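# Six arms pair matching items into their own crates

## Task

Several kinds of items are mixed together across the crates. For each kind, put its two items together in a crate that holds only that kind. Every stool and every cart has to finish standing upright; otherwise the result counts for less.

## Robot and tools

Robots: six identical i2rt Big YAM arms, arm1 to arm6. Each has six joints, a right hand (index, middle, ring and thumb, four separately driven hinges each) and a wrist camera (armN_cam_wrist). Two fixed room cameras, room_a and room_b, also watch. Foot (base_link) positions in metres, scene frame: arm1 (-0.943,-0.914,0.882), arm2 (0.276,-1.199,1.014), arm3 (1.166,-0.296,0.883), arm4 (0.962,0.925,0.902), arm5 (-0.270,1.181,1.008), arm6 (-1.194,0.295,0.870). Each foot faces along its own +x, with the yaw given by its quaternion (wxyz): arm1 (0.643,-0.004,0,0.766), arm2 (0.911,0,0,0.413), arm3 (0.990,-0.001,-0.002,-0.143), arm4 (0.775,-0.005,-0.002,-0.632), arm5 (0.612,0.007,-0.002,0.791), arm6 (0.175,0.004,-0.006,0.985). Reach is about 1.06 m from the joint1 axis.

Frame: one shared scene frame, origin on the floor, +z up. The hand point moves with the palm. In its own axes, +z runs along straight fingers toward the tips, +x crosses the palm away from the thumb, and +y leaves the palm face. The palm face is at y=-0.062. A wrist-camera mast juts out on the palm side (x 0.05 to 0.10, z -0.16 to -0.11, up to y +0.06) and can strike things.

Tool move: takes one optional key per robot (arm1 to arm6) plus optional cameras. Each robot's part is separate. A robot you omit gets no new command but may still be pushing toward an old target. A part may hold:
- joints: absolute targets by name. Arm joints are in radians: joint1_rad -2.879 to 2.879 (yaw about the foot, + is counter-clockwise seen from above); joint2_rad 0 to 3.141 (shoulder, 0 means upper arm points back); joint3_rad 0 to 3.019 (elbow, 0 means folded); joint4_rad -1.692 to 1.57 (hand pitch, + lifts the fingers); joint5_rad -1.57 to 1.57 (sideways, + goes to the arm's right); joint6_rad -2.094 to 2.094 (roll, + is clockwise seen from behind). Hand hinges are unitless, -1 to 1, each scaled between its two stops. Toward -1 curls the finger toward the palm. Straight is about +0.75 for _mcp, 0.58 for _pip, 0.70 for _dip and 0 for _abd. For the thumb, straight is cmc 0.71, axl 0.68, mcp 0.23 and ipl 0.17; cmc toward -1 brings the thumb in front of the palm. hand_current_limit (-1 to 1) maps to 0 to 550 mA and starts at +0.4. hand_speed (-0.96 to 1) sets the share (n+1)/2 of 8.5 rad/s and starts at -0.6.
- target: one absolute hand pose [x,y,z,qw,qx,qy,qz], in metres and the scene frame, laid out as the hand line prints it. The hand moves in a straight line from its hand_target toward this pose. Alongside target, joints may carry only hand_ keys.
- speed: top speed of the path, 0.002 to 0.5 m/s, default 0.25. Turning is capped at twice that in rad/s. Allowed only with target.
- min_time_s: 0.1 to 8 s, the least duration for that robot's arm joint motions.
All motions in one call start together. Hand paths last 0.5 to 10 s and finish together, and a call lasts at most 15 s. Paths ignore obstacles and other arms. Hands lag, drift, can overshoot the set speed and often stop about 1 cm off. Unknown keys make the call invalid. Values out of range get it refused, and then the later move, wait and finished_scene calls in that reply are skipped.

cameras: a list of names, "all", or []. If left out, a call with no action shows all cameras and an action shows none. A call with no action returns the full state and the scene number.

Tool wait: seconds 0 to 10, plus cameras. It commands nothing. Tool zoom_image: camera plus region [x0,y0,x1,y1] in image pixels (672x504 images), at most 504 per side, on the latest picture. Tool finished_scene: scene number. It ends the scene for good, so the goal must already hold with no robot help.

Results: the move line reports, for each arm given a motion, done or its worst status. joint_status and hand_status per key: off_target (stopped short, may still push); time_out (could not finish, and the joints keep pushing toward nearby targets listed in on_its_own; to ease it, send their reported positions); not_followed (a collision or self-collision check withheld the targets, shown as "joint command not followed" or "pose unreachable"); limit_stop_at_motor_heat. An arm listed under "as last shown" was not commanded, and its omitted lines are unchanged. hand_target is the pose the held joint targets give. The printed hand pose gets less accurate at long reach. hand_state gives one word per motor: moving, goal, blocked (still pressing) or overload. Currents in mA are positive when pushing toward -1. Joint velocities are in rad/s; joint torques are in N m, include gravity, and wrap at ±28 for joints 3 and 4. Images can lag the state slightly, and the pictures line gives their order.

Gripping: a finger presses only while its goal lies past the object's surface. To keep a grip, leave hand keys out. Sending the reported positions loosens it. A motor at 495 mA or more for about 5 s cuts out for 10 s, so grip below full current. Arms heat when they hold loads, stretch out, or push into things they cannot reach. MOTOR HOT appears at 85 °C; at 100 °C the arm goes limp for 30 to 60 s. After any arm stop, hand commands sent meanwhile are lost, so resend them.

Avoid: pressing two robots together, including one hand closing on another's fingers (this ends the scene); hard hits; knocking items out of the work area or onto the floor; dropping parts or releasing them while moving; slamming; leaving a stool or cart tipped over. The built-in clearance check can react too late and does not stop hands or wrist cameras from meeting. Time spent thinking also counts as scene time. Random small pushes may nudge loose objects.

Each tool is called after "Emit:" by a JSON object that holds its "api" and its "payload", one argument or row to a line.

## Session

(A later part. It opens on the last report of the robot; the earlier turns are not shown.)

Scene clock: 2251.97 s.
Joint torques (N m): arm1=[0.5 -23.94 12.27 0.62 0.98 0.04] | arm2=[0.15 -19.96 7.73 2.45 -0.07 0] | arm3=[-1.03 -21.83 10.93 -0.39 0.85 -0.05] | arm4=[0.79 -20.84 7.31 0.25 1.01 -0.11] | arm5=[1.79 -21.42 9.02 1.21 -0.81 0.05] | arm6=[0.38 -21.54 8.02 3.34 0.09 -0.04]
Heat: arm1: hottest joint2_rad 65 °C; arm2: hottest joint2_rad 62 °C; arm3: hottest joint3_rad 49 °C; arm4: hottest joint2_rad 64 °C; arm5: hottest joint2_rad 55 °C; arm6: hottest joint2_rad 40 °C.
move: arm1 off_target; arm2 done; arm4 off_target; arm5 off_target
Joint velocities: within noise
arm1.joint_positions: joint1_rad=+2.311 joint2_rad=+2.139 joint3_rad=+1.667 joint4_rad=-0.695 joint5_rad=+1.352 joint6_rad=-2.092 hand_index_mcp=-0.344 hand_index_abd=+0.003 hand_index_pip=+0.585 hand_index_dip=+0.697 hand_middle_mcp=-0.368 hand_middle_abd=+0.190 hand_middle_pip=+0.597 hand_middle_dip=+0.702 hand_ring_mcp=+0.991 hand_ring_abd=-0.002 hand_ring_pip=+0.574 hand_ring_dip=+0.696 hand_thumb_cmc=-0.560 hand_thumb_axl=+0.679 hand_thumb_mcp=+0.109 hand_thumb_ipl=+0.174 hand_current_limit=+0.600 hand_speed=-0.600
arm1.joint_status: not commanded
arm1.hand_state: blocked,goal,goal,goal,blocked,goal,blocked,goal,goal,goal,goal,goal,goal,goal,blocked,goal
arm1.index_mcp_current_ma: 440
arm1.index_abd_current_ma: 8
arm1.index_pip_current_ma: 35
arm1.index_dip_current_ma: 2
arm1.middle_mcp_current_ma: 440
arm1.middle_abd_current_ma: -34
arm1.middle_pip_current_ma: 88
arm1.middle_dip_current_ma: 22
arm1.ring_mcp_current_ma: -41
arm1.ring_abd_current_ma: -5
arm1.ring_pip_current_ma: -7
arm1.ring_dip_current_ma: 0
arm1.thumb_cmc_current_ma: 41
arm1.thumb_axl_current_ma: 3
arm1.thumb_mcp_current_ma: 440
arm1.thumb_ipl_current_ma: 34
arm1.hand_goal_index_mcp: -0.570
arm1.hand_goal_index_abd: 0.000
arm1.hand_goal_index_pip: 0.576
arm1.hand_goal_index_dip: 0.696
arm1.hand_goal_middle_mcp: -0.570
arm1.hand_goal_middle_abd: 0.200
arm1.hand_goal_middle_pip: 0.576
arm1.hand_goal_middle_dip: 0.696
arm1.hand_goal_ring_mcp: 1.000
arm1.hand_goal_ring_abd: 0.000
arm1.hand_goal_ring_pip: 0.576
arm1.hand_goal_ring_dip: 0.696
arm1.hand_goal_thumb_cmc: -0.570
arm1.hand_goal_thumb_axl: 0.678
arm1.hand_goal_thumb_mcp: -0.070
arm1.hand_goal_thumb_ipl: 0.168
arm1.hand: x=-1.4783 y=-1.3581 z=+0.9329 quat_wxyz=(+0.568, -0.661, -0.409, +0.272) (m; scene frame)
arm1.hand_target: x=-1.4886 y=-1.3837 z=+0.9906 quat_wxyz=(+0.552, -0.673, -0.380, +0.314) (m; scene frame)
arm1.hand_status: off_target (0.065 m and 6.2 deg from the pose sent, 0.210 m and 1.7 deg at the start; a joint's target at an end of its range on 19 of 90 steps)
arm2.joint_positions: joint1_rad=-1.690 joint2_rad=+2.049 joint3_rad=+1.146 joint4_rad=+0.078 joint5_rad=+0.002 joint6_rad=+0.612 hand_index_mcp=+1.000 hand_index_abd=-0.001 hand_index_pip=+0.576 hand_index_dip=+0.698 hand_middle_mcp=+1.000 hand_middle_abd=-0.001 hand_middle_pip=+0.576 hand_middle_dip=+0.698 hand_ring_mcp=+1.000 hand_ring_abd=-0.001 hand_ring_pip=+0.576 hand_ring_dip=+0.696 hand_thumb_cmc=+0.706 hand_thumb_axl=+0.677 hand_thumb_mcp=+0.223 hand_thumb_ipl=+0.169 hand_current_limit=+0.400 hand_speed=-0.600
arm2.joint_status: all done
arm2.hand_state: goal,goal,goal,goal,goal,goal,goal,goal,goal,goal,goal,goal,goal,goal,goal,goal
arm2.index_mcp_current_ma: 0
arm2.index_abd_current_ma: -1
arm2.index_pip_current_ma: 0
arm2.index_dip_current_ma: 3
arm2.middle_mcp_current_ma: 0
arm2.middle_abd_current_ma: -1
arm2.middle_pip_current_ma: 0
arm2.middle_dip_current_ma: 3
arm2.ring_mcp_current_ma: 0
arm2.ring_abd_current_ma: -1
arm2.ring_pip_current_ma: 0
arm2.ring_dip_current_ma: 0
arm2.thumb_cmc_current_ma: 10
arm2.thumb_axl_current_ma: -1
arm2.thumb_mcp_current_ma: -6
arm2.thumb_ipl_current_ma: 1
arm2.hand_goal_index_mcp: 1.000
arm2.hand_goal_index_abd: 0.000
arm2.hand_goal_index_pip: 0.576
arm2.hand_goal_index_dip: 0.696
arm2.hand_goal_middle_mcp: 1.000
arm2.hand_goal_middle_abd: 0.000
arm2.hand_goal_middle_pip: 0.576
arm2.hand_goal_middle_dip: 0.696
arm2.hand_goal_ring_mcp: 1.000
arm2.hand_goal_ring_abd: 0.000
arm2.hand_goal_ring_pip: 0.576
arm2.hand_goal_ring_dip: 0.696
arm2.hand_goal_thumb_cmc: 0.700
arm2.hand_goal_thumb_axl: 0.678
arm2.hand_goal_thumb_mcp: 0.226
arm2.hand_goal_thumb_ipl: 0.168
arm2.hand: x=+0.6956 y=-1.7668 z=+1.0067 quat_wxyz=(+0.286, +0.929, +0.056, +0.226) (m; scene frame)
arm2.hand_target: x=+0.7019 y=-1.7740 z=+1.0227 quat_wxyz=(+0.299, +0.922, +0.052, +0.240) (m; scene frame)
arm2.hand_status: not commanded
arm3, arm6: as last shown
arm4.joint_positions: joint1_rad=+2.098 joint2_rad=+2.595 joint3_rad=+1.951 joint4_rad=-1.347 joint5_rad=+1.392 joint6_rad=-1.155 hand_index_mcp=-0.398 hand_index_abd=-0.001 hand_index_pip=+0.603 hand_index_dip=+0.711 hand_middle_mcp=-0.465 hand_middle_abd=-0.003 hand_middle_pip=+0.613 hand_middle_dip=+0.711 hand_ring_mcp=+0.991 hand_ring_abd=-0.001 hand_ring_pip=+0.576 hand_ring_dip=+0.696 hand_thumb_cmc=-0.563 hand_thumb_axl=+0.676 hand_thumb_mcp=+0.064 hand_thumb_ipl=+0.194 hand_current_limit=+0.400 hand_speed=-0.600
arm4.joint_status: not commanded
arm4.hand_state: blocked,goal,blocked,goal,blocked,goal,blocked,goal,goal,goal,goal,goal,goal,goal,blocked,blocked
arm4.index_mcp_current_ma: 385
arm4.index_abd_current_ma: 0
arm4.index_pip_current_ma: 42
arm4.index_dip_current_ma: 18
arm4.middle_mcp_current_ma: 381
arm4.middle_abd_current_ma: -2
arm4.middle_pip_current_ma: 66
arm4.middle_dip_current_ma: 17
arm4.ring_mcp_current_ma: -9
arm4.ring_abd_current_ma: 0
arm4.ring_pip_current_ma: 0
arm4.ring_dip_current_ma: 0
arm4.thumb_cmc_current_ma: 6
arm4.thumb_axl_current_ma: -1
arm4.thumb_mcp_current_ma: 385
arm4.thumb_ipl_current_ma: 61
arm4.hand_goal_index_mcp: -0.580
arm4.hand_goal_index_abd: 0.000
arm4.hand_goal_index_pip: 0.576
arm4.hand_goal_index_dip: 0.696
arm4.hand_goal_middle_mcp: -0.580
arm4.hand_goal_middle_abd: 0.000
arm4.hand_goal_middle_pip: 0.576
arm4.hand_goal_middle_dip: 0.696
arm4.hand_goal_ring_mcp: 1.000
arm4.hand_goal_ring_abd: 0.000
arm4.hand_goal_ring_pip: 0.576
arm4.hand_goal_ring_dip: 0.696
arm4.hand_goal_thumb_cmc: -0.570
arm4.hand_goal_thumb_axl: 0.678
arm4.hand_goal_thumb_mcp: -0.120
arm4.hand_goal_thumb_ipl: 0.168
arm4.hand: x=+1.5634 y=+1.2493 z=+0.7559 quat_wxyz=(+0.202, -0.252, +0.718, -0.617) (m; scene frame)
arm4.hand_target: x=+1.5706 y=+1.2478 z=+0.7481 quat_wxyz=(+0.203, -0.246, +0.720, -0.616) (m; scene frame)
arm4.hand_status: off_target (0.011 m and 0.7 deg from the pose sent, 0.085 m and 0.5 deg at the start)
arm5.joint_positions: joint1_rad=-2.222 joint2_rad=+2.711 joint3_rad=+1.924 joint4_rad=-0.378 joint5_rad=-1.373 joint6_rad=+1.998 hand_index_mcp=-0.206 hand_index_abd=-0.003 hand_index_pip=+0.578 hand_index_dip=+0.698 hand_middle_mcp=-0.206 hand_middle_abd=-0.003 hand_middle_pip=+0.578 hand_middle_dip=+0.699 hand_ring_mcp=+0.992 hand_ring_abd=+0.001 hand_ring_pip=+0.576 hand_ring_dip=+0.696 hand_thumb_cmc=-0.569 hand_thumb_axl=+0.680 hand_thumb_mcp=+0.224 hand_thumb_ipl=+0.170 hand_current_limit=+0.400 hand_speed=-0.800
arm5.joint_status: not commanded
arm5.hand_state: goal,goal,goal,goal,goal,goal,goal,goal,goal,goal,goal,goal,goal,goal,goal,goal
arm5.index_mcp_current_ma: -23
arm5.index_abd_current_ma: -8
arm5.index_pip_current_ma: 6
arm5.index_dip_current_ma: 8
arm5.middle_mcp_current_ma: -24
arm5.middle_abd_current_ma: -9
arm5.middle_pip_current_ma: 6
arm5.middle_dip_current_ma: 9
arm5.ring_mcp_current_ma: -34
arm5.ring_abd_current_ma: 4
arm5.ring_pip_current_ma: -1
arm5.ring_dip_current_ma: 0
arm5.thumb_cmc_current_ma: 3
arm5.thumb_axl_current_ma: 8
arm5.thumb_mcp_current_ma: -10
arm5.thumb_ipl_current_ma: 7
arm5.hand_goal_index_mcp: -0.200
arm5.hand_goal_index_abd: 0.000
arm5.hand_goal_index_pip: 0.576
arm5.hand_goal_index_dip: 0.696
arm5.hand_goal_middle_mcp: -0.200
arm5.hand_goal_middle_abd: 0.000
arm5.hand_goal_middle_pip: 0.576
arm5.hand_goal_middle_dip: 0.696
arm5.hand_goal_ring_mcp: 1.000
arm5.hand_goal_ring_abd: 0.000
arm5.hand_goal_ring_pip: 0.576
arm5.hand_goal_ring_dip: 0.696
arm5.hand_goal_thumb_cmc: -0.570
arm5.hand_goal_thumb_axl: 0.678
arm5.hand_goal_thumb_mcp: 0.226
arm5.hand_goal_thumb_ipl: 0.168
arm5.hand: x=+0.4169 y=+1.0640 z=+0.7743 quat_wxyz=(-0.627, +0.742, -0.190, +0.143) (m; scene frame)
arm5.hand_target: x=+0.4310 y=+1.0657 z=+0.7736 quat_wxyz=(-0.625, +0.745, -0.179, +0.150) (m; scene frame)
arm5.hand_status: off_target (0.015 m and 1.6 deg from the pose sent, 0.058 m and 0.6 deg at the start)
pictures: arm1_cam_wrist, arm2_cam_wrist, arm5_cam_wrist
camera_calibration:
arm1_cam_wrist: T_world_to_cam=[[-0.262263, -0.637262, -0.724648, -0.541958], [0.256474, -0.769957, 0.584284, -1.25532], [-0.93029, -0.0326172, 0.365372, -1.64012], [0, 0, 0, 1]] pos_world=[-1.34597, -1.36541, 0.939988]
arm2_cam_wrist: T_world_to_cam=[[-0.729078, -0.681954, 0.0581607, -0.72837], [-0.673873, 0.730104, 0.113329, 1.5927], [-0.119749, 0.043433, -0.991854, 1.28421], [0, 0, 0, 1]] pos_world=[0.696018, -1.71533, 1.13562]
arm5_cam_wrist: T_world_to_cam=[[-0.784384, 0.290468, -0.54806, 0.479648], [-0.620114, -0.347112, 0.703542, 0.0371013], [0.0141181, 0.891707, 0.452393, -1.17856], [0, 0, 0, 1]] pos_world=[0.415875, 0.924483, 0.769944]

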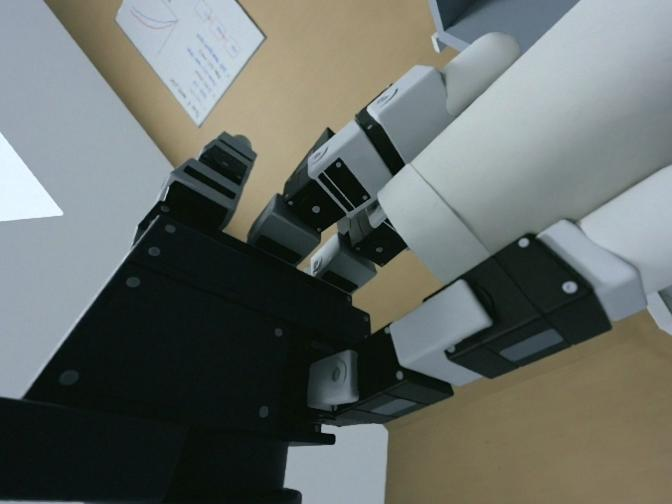

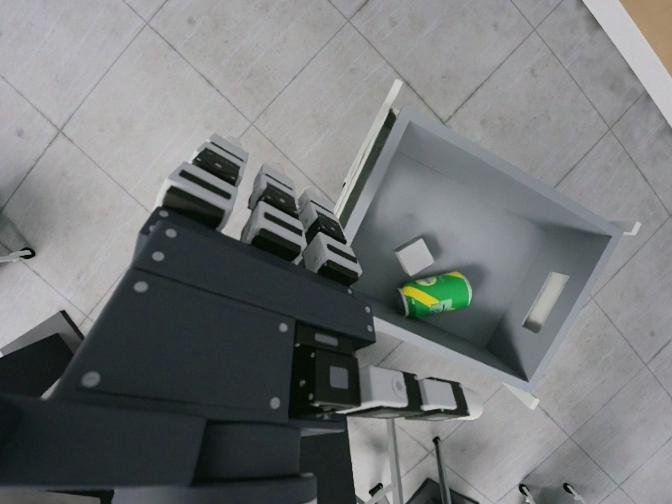

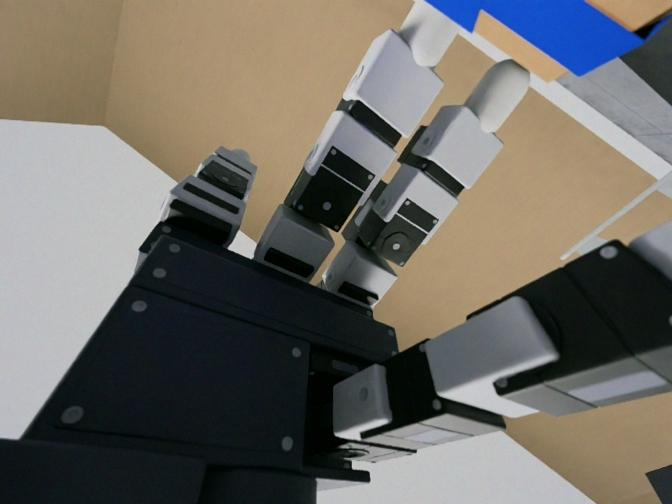

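Emit:
{"api": "zoom_image", "payload": {
  "camera": "arm5_cam_wrist",
  "region": [380, 0, 672, 219]
}}

Emit:
{"api": "move", "payload": {
  "arm1": {"joints": {"joint1_rad": 0.279, "joint2_rad": 2.05}, "min_time_s": 6},
  "arm4": {"joints": {"hand_index_mcp": -0.34, "hand_middle_mcp": -0.4, "hand_thumb_mcp": 0.115, "hand_speed": -0.92}},
  "cameras": ["arm1_cam_wrist", "room_a", "room_b"]
}}

Emit:
{"api": "zoom_image", "payload": {
  "camera": "room_b",
  "region": [380, 150, 480, 225]
}}

Scaled by 1.726.

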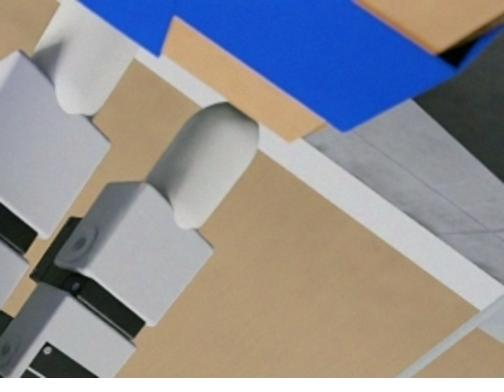

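Scene clock: 2282.47 s.
Joint torques (N m): arm1=[0.15 -24.23 12.48 0.64 1.02 0.04] | arm2=[0.15 -20.01 7.76 2.51 -0.06 0] | arm3=[-1.67 -22.12 10.96 -0.43 0.85 -0.07] | arm4=[0.26 -20.54 7.2 0.14 1.03 -0.11] | arm5=[1.79 -21.36 9.02 1.2 -0.81 0.04] | arm6=[0.32 -21.48 7.99 3.33 0.1 -0.04]
Heat: arm1: hottest joint2_rad 68 °C; arm2: hottest joint2_rad 60 °C; arm3: hottest joint3_rad 50 °C; arm4: hottest joint2_rad 65 °C; arm5: hottest joint2_rad 52 °C; arm6: hottest joint2_rad 40 °C.
move: arm1 done; arm4 done
Joint velocities: within noise
arm1.joint_positions: joint1_rad=+0.269 joint2_rad=+2.101 joint3_rad=+1.667 joint4_rad=-0.695 joint5_rad=+1.351 joint6_rad=-2.092 hand_index_mcp=-0.345 hand_index_abd=+0.003 hand_index_pip=+0.585 hand_index_dip=+0.697 hand_middle_mcp=-0.369 hand_middle_abd=+0.190 hand_middle_pip=+0.598 hand_middle_dip=+0.702 hand_ring_mcp=+0.991 hand_ring_abd=-0.002 hand_ring_pip=+0.574 hand_ring_dip=+0.696 hand_thumb_cmc=-0.560 hand_thumb_axl=+0.679 hand_thumb_mcp=+0.109 hand_thumb_ipl=+0.174 hand_current_limit=+0.600 hand_speed=-0.600
arm1.joint_status: all done
arm1.hand_state: blocked,goal,goal,goal,blocked,goal,blocked,goal,goal,goal,goal,goal,goal,goal,blocked,goal
arm1.index_mcp_current_ma: 440
arm1.index_abd_current_ma: 8
arm1.index_pip_current_ma: 35
arm1.index_dip_current_ma: 2
arm1.middle_mcp_current_ma: 440
arm1.middle_abd_current_ma: -34
arm1.middle_pip_current_ma: 91
arm1.middle_dip_current_ma: 23
arm1.ring_mcp_current_ma: -41
arm1.ring_abd_current_ma: -5
arm1.ring_pip_current_ma: -7
arm1.ring_dip_current_ma: 0
arm1.thumb_cmc_current_ma: 41
arm1.thumb_axl_current_ma: 3
arm1.thumb_mcp_current_ma: 440
arm1.thumb_ipl_current_ma: 34
arm1.hand_goal_index_mcp: -0.570
arm1.hand_goal_index_abd: 0.000
arm1.hand_goal_index_pip: 0.576
arm1.hand_goal_index_dip: 0.696
arm1.hand_goal_middle_mcp: -0.570
arm1.hand_goal_middle_abd: 0.200
arm1.hand_goal_middle_pip: 0.576
arm1.hand_goal_middle_dip: 0.696
arm1.hand_goal_ring_mcp: 1.000
arm1.hand_goal_ring_abd: 0.000
arm1.hand_goal_ring_pip: 0.576
arm1.hand_goal_ring_dip: 0.696
arm1.hand_goal_thumb_cmc: -0.570
arm1.hand_goal_thumb_axl: 0.678
arm1.hand_goal_thumb_mcp: -0.070
arm1.hand_goal_thumb_ipl: 0.168
arm1.hand: x=-1.0989 y=-0.2326 z=+0.9546 quat_wxyz=(+0.539, -0.686, +0.356, -0.335) (m; scene frame)
arm1.hand_target: x=-1.1152 y=-0.2135 z=+1.0192 quat_wxyz=(+0.568, -0.665, +0.384, -0.297) (m; scene frame)
arm1.hand_status: not commanded
arm2, arm3, arm5, arm6: as last shown
arm4.joint_positions: joint1_rad=+2.098 joint2_rad=+2.595 joint3_rad=+1.951 joint4_rad=-1.347 joint5_rad=+1.392 joint6_rad=-1.155 hand_index_mcp=-0.346 hand_index_abd=+0.001 hand_index_pip=+0.578 hand_index_dip=+0.699 hand_middle_mcp=-0.404 hand_middle_abd=-0.003 hand_middle_pip=+0.579 hand_middle_dip=+0.699 hand_ring_mcp=+0.991 hand_ring_abd=-0.001 hand_ring_pip=+0.576 hand_ring_dip=+0.696 hand_thumb_cmc=-0.567 hand_thumb_axl=+0.676 hand_thumb_mcp=+0.114 hand_thumb_ipl=+0.170 hand_current_limit=+0.400 hand_speed=-0.920
arm4.joint_status: all done
arm4.hand_state: goal,goal,goal,goal,goal,goal,goal,goal,goal,goal,goal,goal,goal,goal,goal,goal
arm4.index_mcp_current_ma: -5
arm4.index_abd_current_ma: 0
arm4.index_pip_current_ma: 1
arm4.index_dip_current_ma: 2
arm4.middle_mcp_current_ma: -2
arm4.middle_abd_current_ma: -1
arm4.middle_pip_current_ma: 2
arm4.middle_dip_current_ma: 2
arm4.ring_mcp_current_ma: -9
arm4.ring_abd_current_ma: 0
arm4.ring_pip_current_ma: 0
arm4.ring_dip_current_ma: 0
arm4.thumb_cmc_current_ma: 2
arm4.thumb_axl_current_ma: -1
arm4.thumb_mcp_current_ma: -1
arm4.thumb_ipl_current_ma: 2
arm4.hand_goal_index_mcp: -0.340
arm4.hand_goal_index_abd: 0.000
arm4.hand_goal_index_pip: 0.576
arm4.hand_goal_index_dip: 0.696
arm4.hand_goal_middle_mcp: -0.400
arm4.hand_goal_middle_abd: 0.000
arm4.hand_goal_middle_pip: 0.576
arm4.hand_goal_middle_dip: 0.696
arm4.hand_goal_ring_mcp: 1.000
arm4.hand_goal_ring_abd: 0.000
arm4.hand_goal_ring_pip: 0.576
arm4.hand_goal_ring_dip: 0.696
arm4.hand_goal_thumb_cmc: -0.570
arm4.hand_goal_thumb_axl: 0.678
arm4.hand_goal_thumb_mcp: 0.116
arm4.hand_goal_thumb_ipl: 0.168
arm4.hand: x=+1.5634 y=+1.2493 z=+0.7559 quat_wxyz=(+0.202, -0.252, +0.718, -0.617) (m; scene frame)
arm4.hand_target: x=+1.5706 y=+1.2478 z=+0.7481 quat_wxyz=(+0.203, -0.246, +0.720, -0.616) (m; scene frame)
arm4.hand_status: not commanded
pictures: arm1_cam_wrist, room_a, room_b
camera_calibration:
arm1_cam_wrist: T_world_to_cam=[[-0.452499, 0.545558, -0.705416, 0.338365], [-0.800013, 0.101136, 0.591397, -1.46382], [0.393984, 0.831948, 0.390689, 0.373719], [0, 0, 0, 1]] pos_world=[-1.16521, -0.347467, 0.95838]

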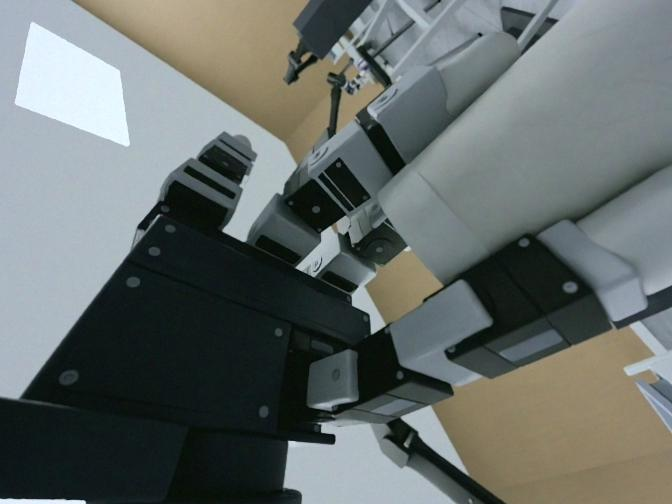

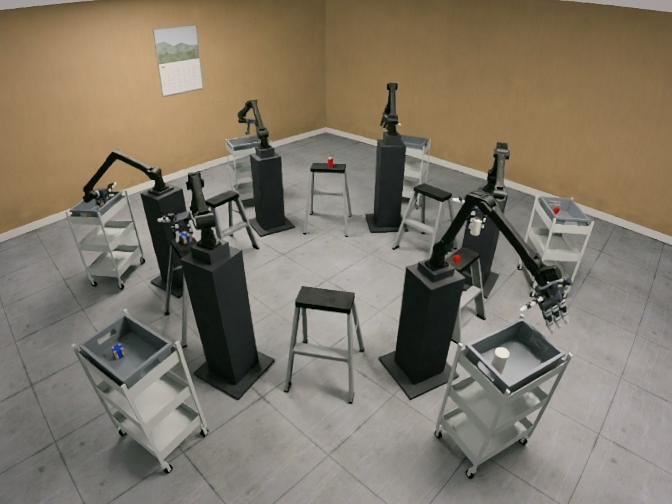

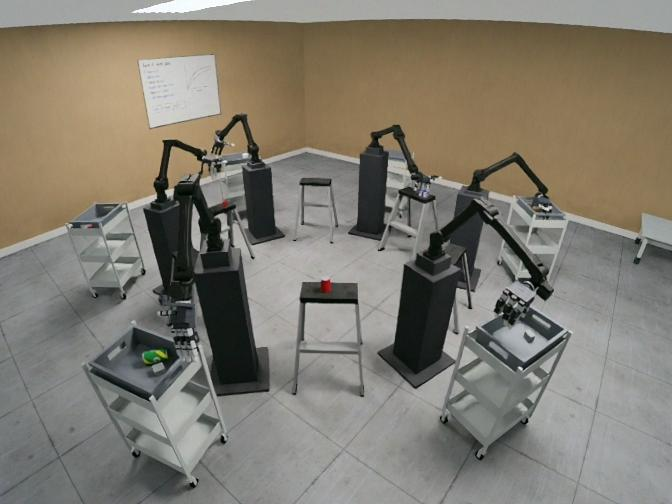

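Scaled by 5.040.

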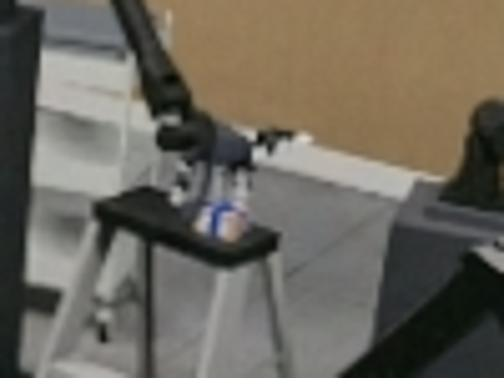

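Emit:
{"api": "move", "payload": {
  "arm1": {"target": [-1.0375, -0.3513, 0.83, 0.5622, -0.6701, 0.3714, -0.3116], "speed": 0.15},
  "arm4": {"target": [1.571, 1.248, 0.96, 0.2031, -0.2461, 0.7202, -0.6162], "speed": 0.08, "joints": {"hand_index_mcp": -0.2, "hand_middle_mcp": -0.2, "hand_thumb_mcp": 0.225, "hand_speed": -0.85}},
  "arm2": {"joints": {"joint1_rad": -2.168, "joint2_rad": 2.25, "joint3_rad": 1.8, "joint4_rad": -1.3, "joint5_rad": -1.36, "joint6_rad": 1.2, "hand_index_mcp": -0.2, "hand_middle_mcp": -0.2, "hand_thumb_mcp": 0.225, "hand_thumb_cmc": -0.57, "hand_middle_abd": 0.0}},
  "arm5": {"target": [0.443, 1.064, 0.752, 0.6250, -0.7449, 0.1789, -0.1501], "speed": 0.05},
  "cameras": ["arm1_cam_wrist", "arm5_cam_wrist"]
}}

Scene clock: 2403.37 s.
Joint torques (N m): arm1=[-1.03 -16.56 4.55 1.65 1.1 0.01] | arm2=[-0.32 -22.48 9.73 -0.01 -0.99 0] | arm3=[-0.79 -21.95 11.1 -0.32 0.82 -0.05] | arm4=[0.26 -22.01 8.87 -0.8 1.08 -0.12] | arm5=[1.79 -21.6 9.22 1.13 -0.8 0.05] | arm6=[0.44 -21.54 8.01 3.36 0.09 -0.04]
Heat: arm1: hottest joint2_rad 67 °C; arm2: hottest joint2_rad 57 °C; arm3: hottest joint3_rad 50 °C; arm4: hottest joint2_rad 64 °C; arm5: hottest joint2_rad 52 °C; arm6: hottest joint2_rad 40 °C.
move: arm1 done; arm2 done; arm4 off_target; arm5 off_target
Joint velocities: within noise
arm1.joint_positions: joint1_rad=+0.269 joint2_rad=+2.034 joint3_rad=+1.083 joint4_rad=-0.118 joint5_rad=+1.355 joint6_rad=-2.094 hand_index_mcp=-0.345 hand_index_abd=+0.003 hand_index_pip=+0.585 hand_index_dip=+0.697 hand_middle_mcp=-0.369 hand_middle_abd=+0.190 hand_middle_pip=+0.598 hand_middle_dip=+0.702 hand_ring_mcp=+0.991 hand_ring_abd=-0.002 hand_ring_pip=+0.574 hand_ring_dip=+0.696 hand_thumb_cmc=-0.560 hand_thumb_axl=+0.679 hand_thumb_mcp=+0.109 hand_thumb_ipl=+0.174 hand_current_limit=+0.600 hand_speed=-0.600
arm1.joint_status: not commanded
arm1.hand_state: blocked,goal,goal,goal,blocked,goal,blocked,goal,goal,goal,goal,goal,goal,goal,blocked,goal
arm1.index_mcp_current_ma: 440
arm1.index_abd_current_ma: 8
arm1.index_pip_current_ma: 35
arm1.index_dip_current_ma: 2
arm1.middle_mcp_current_ma: 440
arm1.middle_abd_current_ma: -34
arm1.middle_pip_current_ma: 91
arm1.middle_dip_current_ma: 23
arm1.ring_mcp_current_ma: -41
arm1.ring_abd_current_ma: -5
arm1.ring_pip_current_ma: -7
arm1.ring_dip_current_ma: 0
arm1.thumb_cmc_current_ma: 41
arm1.thumb_axl_current_ma: 3
arm1.thumb_mcp_current_ma: 440
arm1.thumb_ipl_current_ma: 34
arm1.hand_goal_index_mcp: -0.570
arm1.hand_goal_index_abd: 0.000
arm1.hand_goal_index_pip: 0.576
arm1.hand_goal_index_dip: 0.696
arm1.hand_goal_middle_mcp: -0.570
arm1.hand_goal_middle_abd: 0.200
arm1.hand_goal_middle_pip: 0.576
arm1.hand_goal_middle_dip: 0.696
arm1.hand_goal_ring_mcp: 1.000
arm1.hand_goal_ring_abd: 0.000
arm1.hand_goal_ring_pip: 0.576
arm1.hand_goal_ring_dip: 0.696
arm1.hand_goal_thumb_cmc: -0.570
arm1.hand_goal_thumb_axl: 0.678
arm1.hand_goal_thumb_mcp: -0.070
arm1.hand_goal_thumb_ipl: 0.168
arm1.hand: x=-1.0400 y=-0.3547 z=+0.8255 quat_wxyz=(+0.553, -0.675, +0.371, -0.318) (m; scene frame)
arm1.hand_target: x=-1.0378 y=-0.3516 z=+0.8299 quat_wxyz=(+0.558, -0.669, +0.377, -0.315) (m; scene frame)
arm1.hand_status: done (0.006 m and 1.4 deg from the pose sent, 0.183 m and 4.5 deg at the start; a joint's target at an end of its range on 60 of 97 steps)
arm2.joint_positions: joint1_rad=-2.163 joint2_rad=+2.249 joint3_rad=+1.767 joint4_rad=-1.293 joint5_rad=-1.358 joint6_rad=+1.193 hand_index_mcp=-0.200 hand_index_abd=+0.001 hand_index_pip=+0.575 hand_index_dip=+0.698 hand_middle_mcp=-0.200 hand_middle_abd=+0.001 hand_middle_pip=+0.575 hand_middle_dip=+0.698 hand_ring_mcp=+0.989 hand_ring_abd=+0.001 hand_ring_pip=+0.574 hand_ring_dip=+0.696 hand_thumb_cmc=-0.565 hand_thumb_axl=+0.677 hand_thumb_mcp=+0.224 hand_thumb_ipl=+0.169 hand_current_limit=+0.400 hand_speed=-0.600
arm2.joint_status: all done
arm2.hand_state: goal,goal,goal,goal,goal,goal,goal,goal,goal,goal,goal,goal,goal,goal,goal,goal
arm2.index_mcp_current_ma: 0
arm2.index_abd_current_ma: 0
arm2.index_pip_current_ma: -1
arm2.index_dip_current_ma: 3
arm2.middle_mcp_current_ma: 0
arm2.middle_abd_current_ma: 0
arm2.middle_pip_current_ma: -1
arm2.middle_dip_current_ma: 2
arm2.ring_mcp_current_ma: -23
arm2.ring_abd_current_ma: 1
arm2.ring_pip_current_ma: -2
arm2.ring_dip_current_ma: 0
arm2.thumb_cmc_current_ma: 8
arm2.thumb_axl_current_ma: -1
arm2.thumb_mcp_current_ma: -3
arm2.thumb_ipl_current_ma: 1
arm2.hand_goal_index_mcp: -0.200
arm2.hand_goal_index_abd: 0.000
arm2.hand_goal_index_pip: 0.576
arm2.hand_goal_index_dip: 0.696
arm2.hand_goal_middle_mcp: -0.200
arm2.hand_goal_middle_abd: 0.000
arm2.hand_goal_middle_pip: 0.576
arm2.hand_goal_middle_dip: 0.696
arm2.hand_goal_ring_mcp: 1.000
arm2.hand_goal_ring_abd: 0.000
arm2.hand_goal_ring_pip: 0.576
arm2.hand_goal_ring_dip: 0.696
arm2.hand_goal_thumb_cmc: -0.570
arm2.hand_goal_thumb_axl: 0.678
arm2.hand_goal_thumb_mcp: 0.226
arm2.hand_goal_thumb_ipl: 0.168
arm2.hand: x=+0.5815 y=-1.7607 z=+1.0266 quat_wxyz=(-0.474, +0.663, -0.405, +0.415) (m; scene frame)
arm2.hand_target: x=+0.5815 y=-1.7715 z=+1.0364 quat_wxyz=(-0.468, +0.664, -0.403, +0.421) (m; scene frame)
arm2.hand_status: not commanded
arm3, arm6: as last shown
arm4.joint_positions: joint1_rad=+2.098 joint2_rad=+2.301 joint3_rad=+1.940 joint4_rad=-1.619 joint5_rad=+1.392 joint6_rad=-1.169 hand_index_mcp=-0.210 hand_index_abd=+0.001 hand_index_pip=+0.578 hand_index_dip=+0.699 hand_middle_mcp=-0.208 hand_middle_abd=-0.003 hand_middle_pip=+0.578 hand_middle_dip=+0.699 hand_ring_mcp=+0.991 hand_ring_abd=-0.001 hand_ring_pip=+0.576 hand_ring_dip=+0.696 hand_thumb_cmc=-0.568 hand_thumb_axl=+0.676 hand_thumb_mcp=+0.223 hand_thumb_ipl=+0.170 hand_current_limit=+0.400 hand_speed=-0.850
arm4.joint_status: all done
arm4.hand_state: goal,goal,goal,goal,goal,goal,goal,goal,goal,goal,goal,goal,goal,goal,goal,goal
arm4.index_mcp_current_ma: -10
arm4.index_abd_current_ma: 0
arm4.index_pip_current_ma: 1
arm4.index_dip_current_ma: 2
arm4.middle_mcp_current_ma: -8
arm4.middle_abd_current_ma: -1
arm4.middle_pip_current_ma: 1
arm4.middle_dip_current_ma: 2
arm4.ring_mcp_current_ma: -9
arm4.ring_abd_current_ma: 0
arm4.ring_pip_current_ma: 0
arm4.ring_dip_current_ma: 0
arm4.thumb_cmc_current_ma: 1
arm4.thumb_axl_current_ma: -1
arm4.thumb_mcp_current_ma: -2
arm4.thumb_ipl_current_ma: 1
arm4.hand_goal_index_mcp: -0.200
arm4.hand_goal_index_abd: 0.000
arm4.hand_goal_index_pip: 0.576
arm4.hand_goal_index_dip: 0.696
arm4.hand_goal_middle_mcp: -0.200
arm4.hand_goal_middle_abd: 0.000
arm4.hand_goal_middle_pip: 0.576
arm4.hand_goal_middle_dip: 0.696
arm4.hand_goal_ring_mcp: 1.000
arm4.hand_goal_ring_abd: 0.000
arm4.hand_goal_ring_pip: 0.576
arm4.hand_goal_ring_dip: 0.696
arm4.hand_goal_thumb_cmc: -0.570
arm4.hand_goal_thumb_axl: 0.678
arm4.hand_goal_thumb_mcp: 0.226
arm4.hand_goal_thumb_ipl: 0.168
arm4.hand: x=+1.5619 y=+1.2494 z=+0.9479 quat_wxyz=(+0.202, -0.254, +0.717, -0.617) (m; scene frame)
arm4.hand_target: x=+1.5706 y=+1.2478 z=+0.9601 quat_wxyz=(+0.204, -0.247, +0.720, -0.616) (m; scene frame)
arm4.hand_status: off_target (0.015 m and 0.9 deg from the pose sent, 0.204 m and 0.7 deg at the start)
arm5.joint_positions: joint1_rad=-2.218 joint2_rad=+2.780 joint3_rad=+2.013 joint4_rad=-0.374 joint5_rad=-1.371 joint6_rad=+2.017 hand_index_mcp=-0.206 hand_index_abd=-0.003 hand_index_pip=+0.578 hand_index_dip=+0.698 hand_middle_mcp=-0.206 hand_middle_abd=-0.003 hand_middle_pip=+0.578 hand_middle_dip=+0.699 hand_ring_mcp=+0.992 hand_ring_abd=+0.001 hand_ring_pip=+0.576 hand_ring_dip=+0.696 hand_thumb_cmc=-0.569 hand_thumb_axl=+0.680 hand_thumb_mcp=+0.224 hand_thumb_ipl=+0.170 hand_current_limit=+0.400 hand_speed=-0.800
arm5.joint_status: not commanded
arm5.hand_state: goal,goal,goal,goal,goal,goal,goal,goal,goal,goal,goal,goal,goal,goal,goal,goal
arm5.index_mcp_current_ma: -23
arm5.index_abd_current_ma: -8
arm5.index_pip_current_ma: 6
arm5.index_dip_current_ma: 8
arm5.middle_mcp_current_ma: -24
arm5.middle_abd_current_ma: -9
arm5.middle_pip_current_ma: 6
arm5.middle_dip_current_ma: 9
arm5.ring_mcp_current_ma: -34
arm5.ring_abd_current_ma: 4
arm5.ring_pip_current_ma: -1
arm5.ring_dip_current_ma: 0
arm5.thumb_cmc_current_ma: 3
arm5.thumb_axl_current_ma: 8
arm5.thumb_mcp_current_ma: -10
arm5.thumb_ipl_current_ma: 7
arm5.hand_goal_index_mcp: -0.200
arm5.hand_goal_index_abd: 0.000
arm5.hand_goal_index_pip: 0.576
arm5.hand_goal_index_dip: 0.696
arm5.hand_goal_middle_mcp: -0.200
arm5.hand_goal_middle_abd: 0.000
arm5.hand_goal_middle_pip: 0.576
arm5.hand_goal_middle_dip: 0.696
arm5.hand_goal_ring_mcp: 1.000
arm5.hand_goal_ring_abd: 0.000
arm5.hand_goal_ring_pip: 0.576
arm5.hand_goal_ring_dip: 0.696
arm5.hand_goal_thumb_cmc: -0.570
arm5.hand_goal_thumb_axl: 0.678
arm5.hand_goal_thumb_mcp: 0.226
arm5.hand_goal_thumb_ipl: 0.168
arm5.hand: x=+0.4298 y=+1.0617 z=+0.7543 quat_wxyz=(-0.626, +0.742, -0.189, +0.144) (m; scene frame)
arm5.hand_target: x=+0.4424 y=+1.0642 z=+0.7524 quat_wxyz=(-0.625, +0.745, -0.179, +0.150) (m; scene frame)
arm5.hand_status: off_target (0.014 m and 1.4 deg from the pose sent, 0.034 m and 1.6 deg at the start)
pictures: arm1_cam_wrist, arm5_cam_wrist
camera_calibration:
arm1_cam_wrist: T_world_to_cam=[[-0.466646, 0.582208, -0.66579, 0.305997], [-0.787008, 0.0701422, 0.612943, -1.34326], [0.40356, 0.810009, 0.42547, 0.476052], [0, 0, 0, 1]] pos_world=[-1.10648, -0.469541, 0.824523]
arm5_cam_wrist: T_world_to_cam=[[-0.782351, 0.290029, -0.55119, 0.481387], [-0.6227, -0.345621, 0.70199, 0.0590648], [0.0130951, 0.892429, 0.450998, -1.16691], [0, 0, 0, 1]] pos_world=[0.428674, 0.922183, 0.750148]

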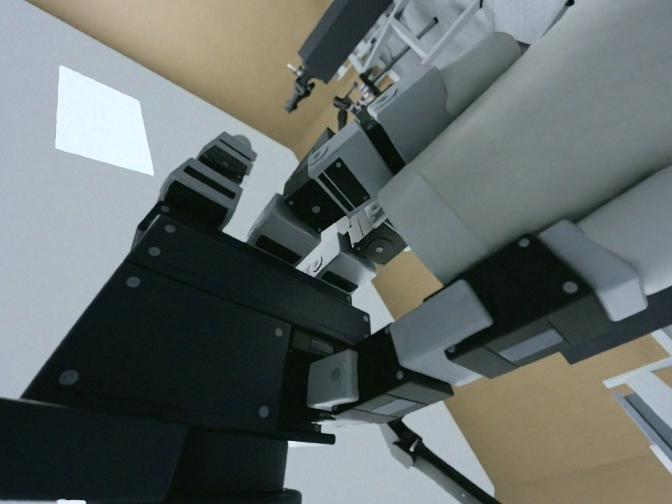

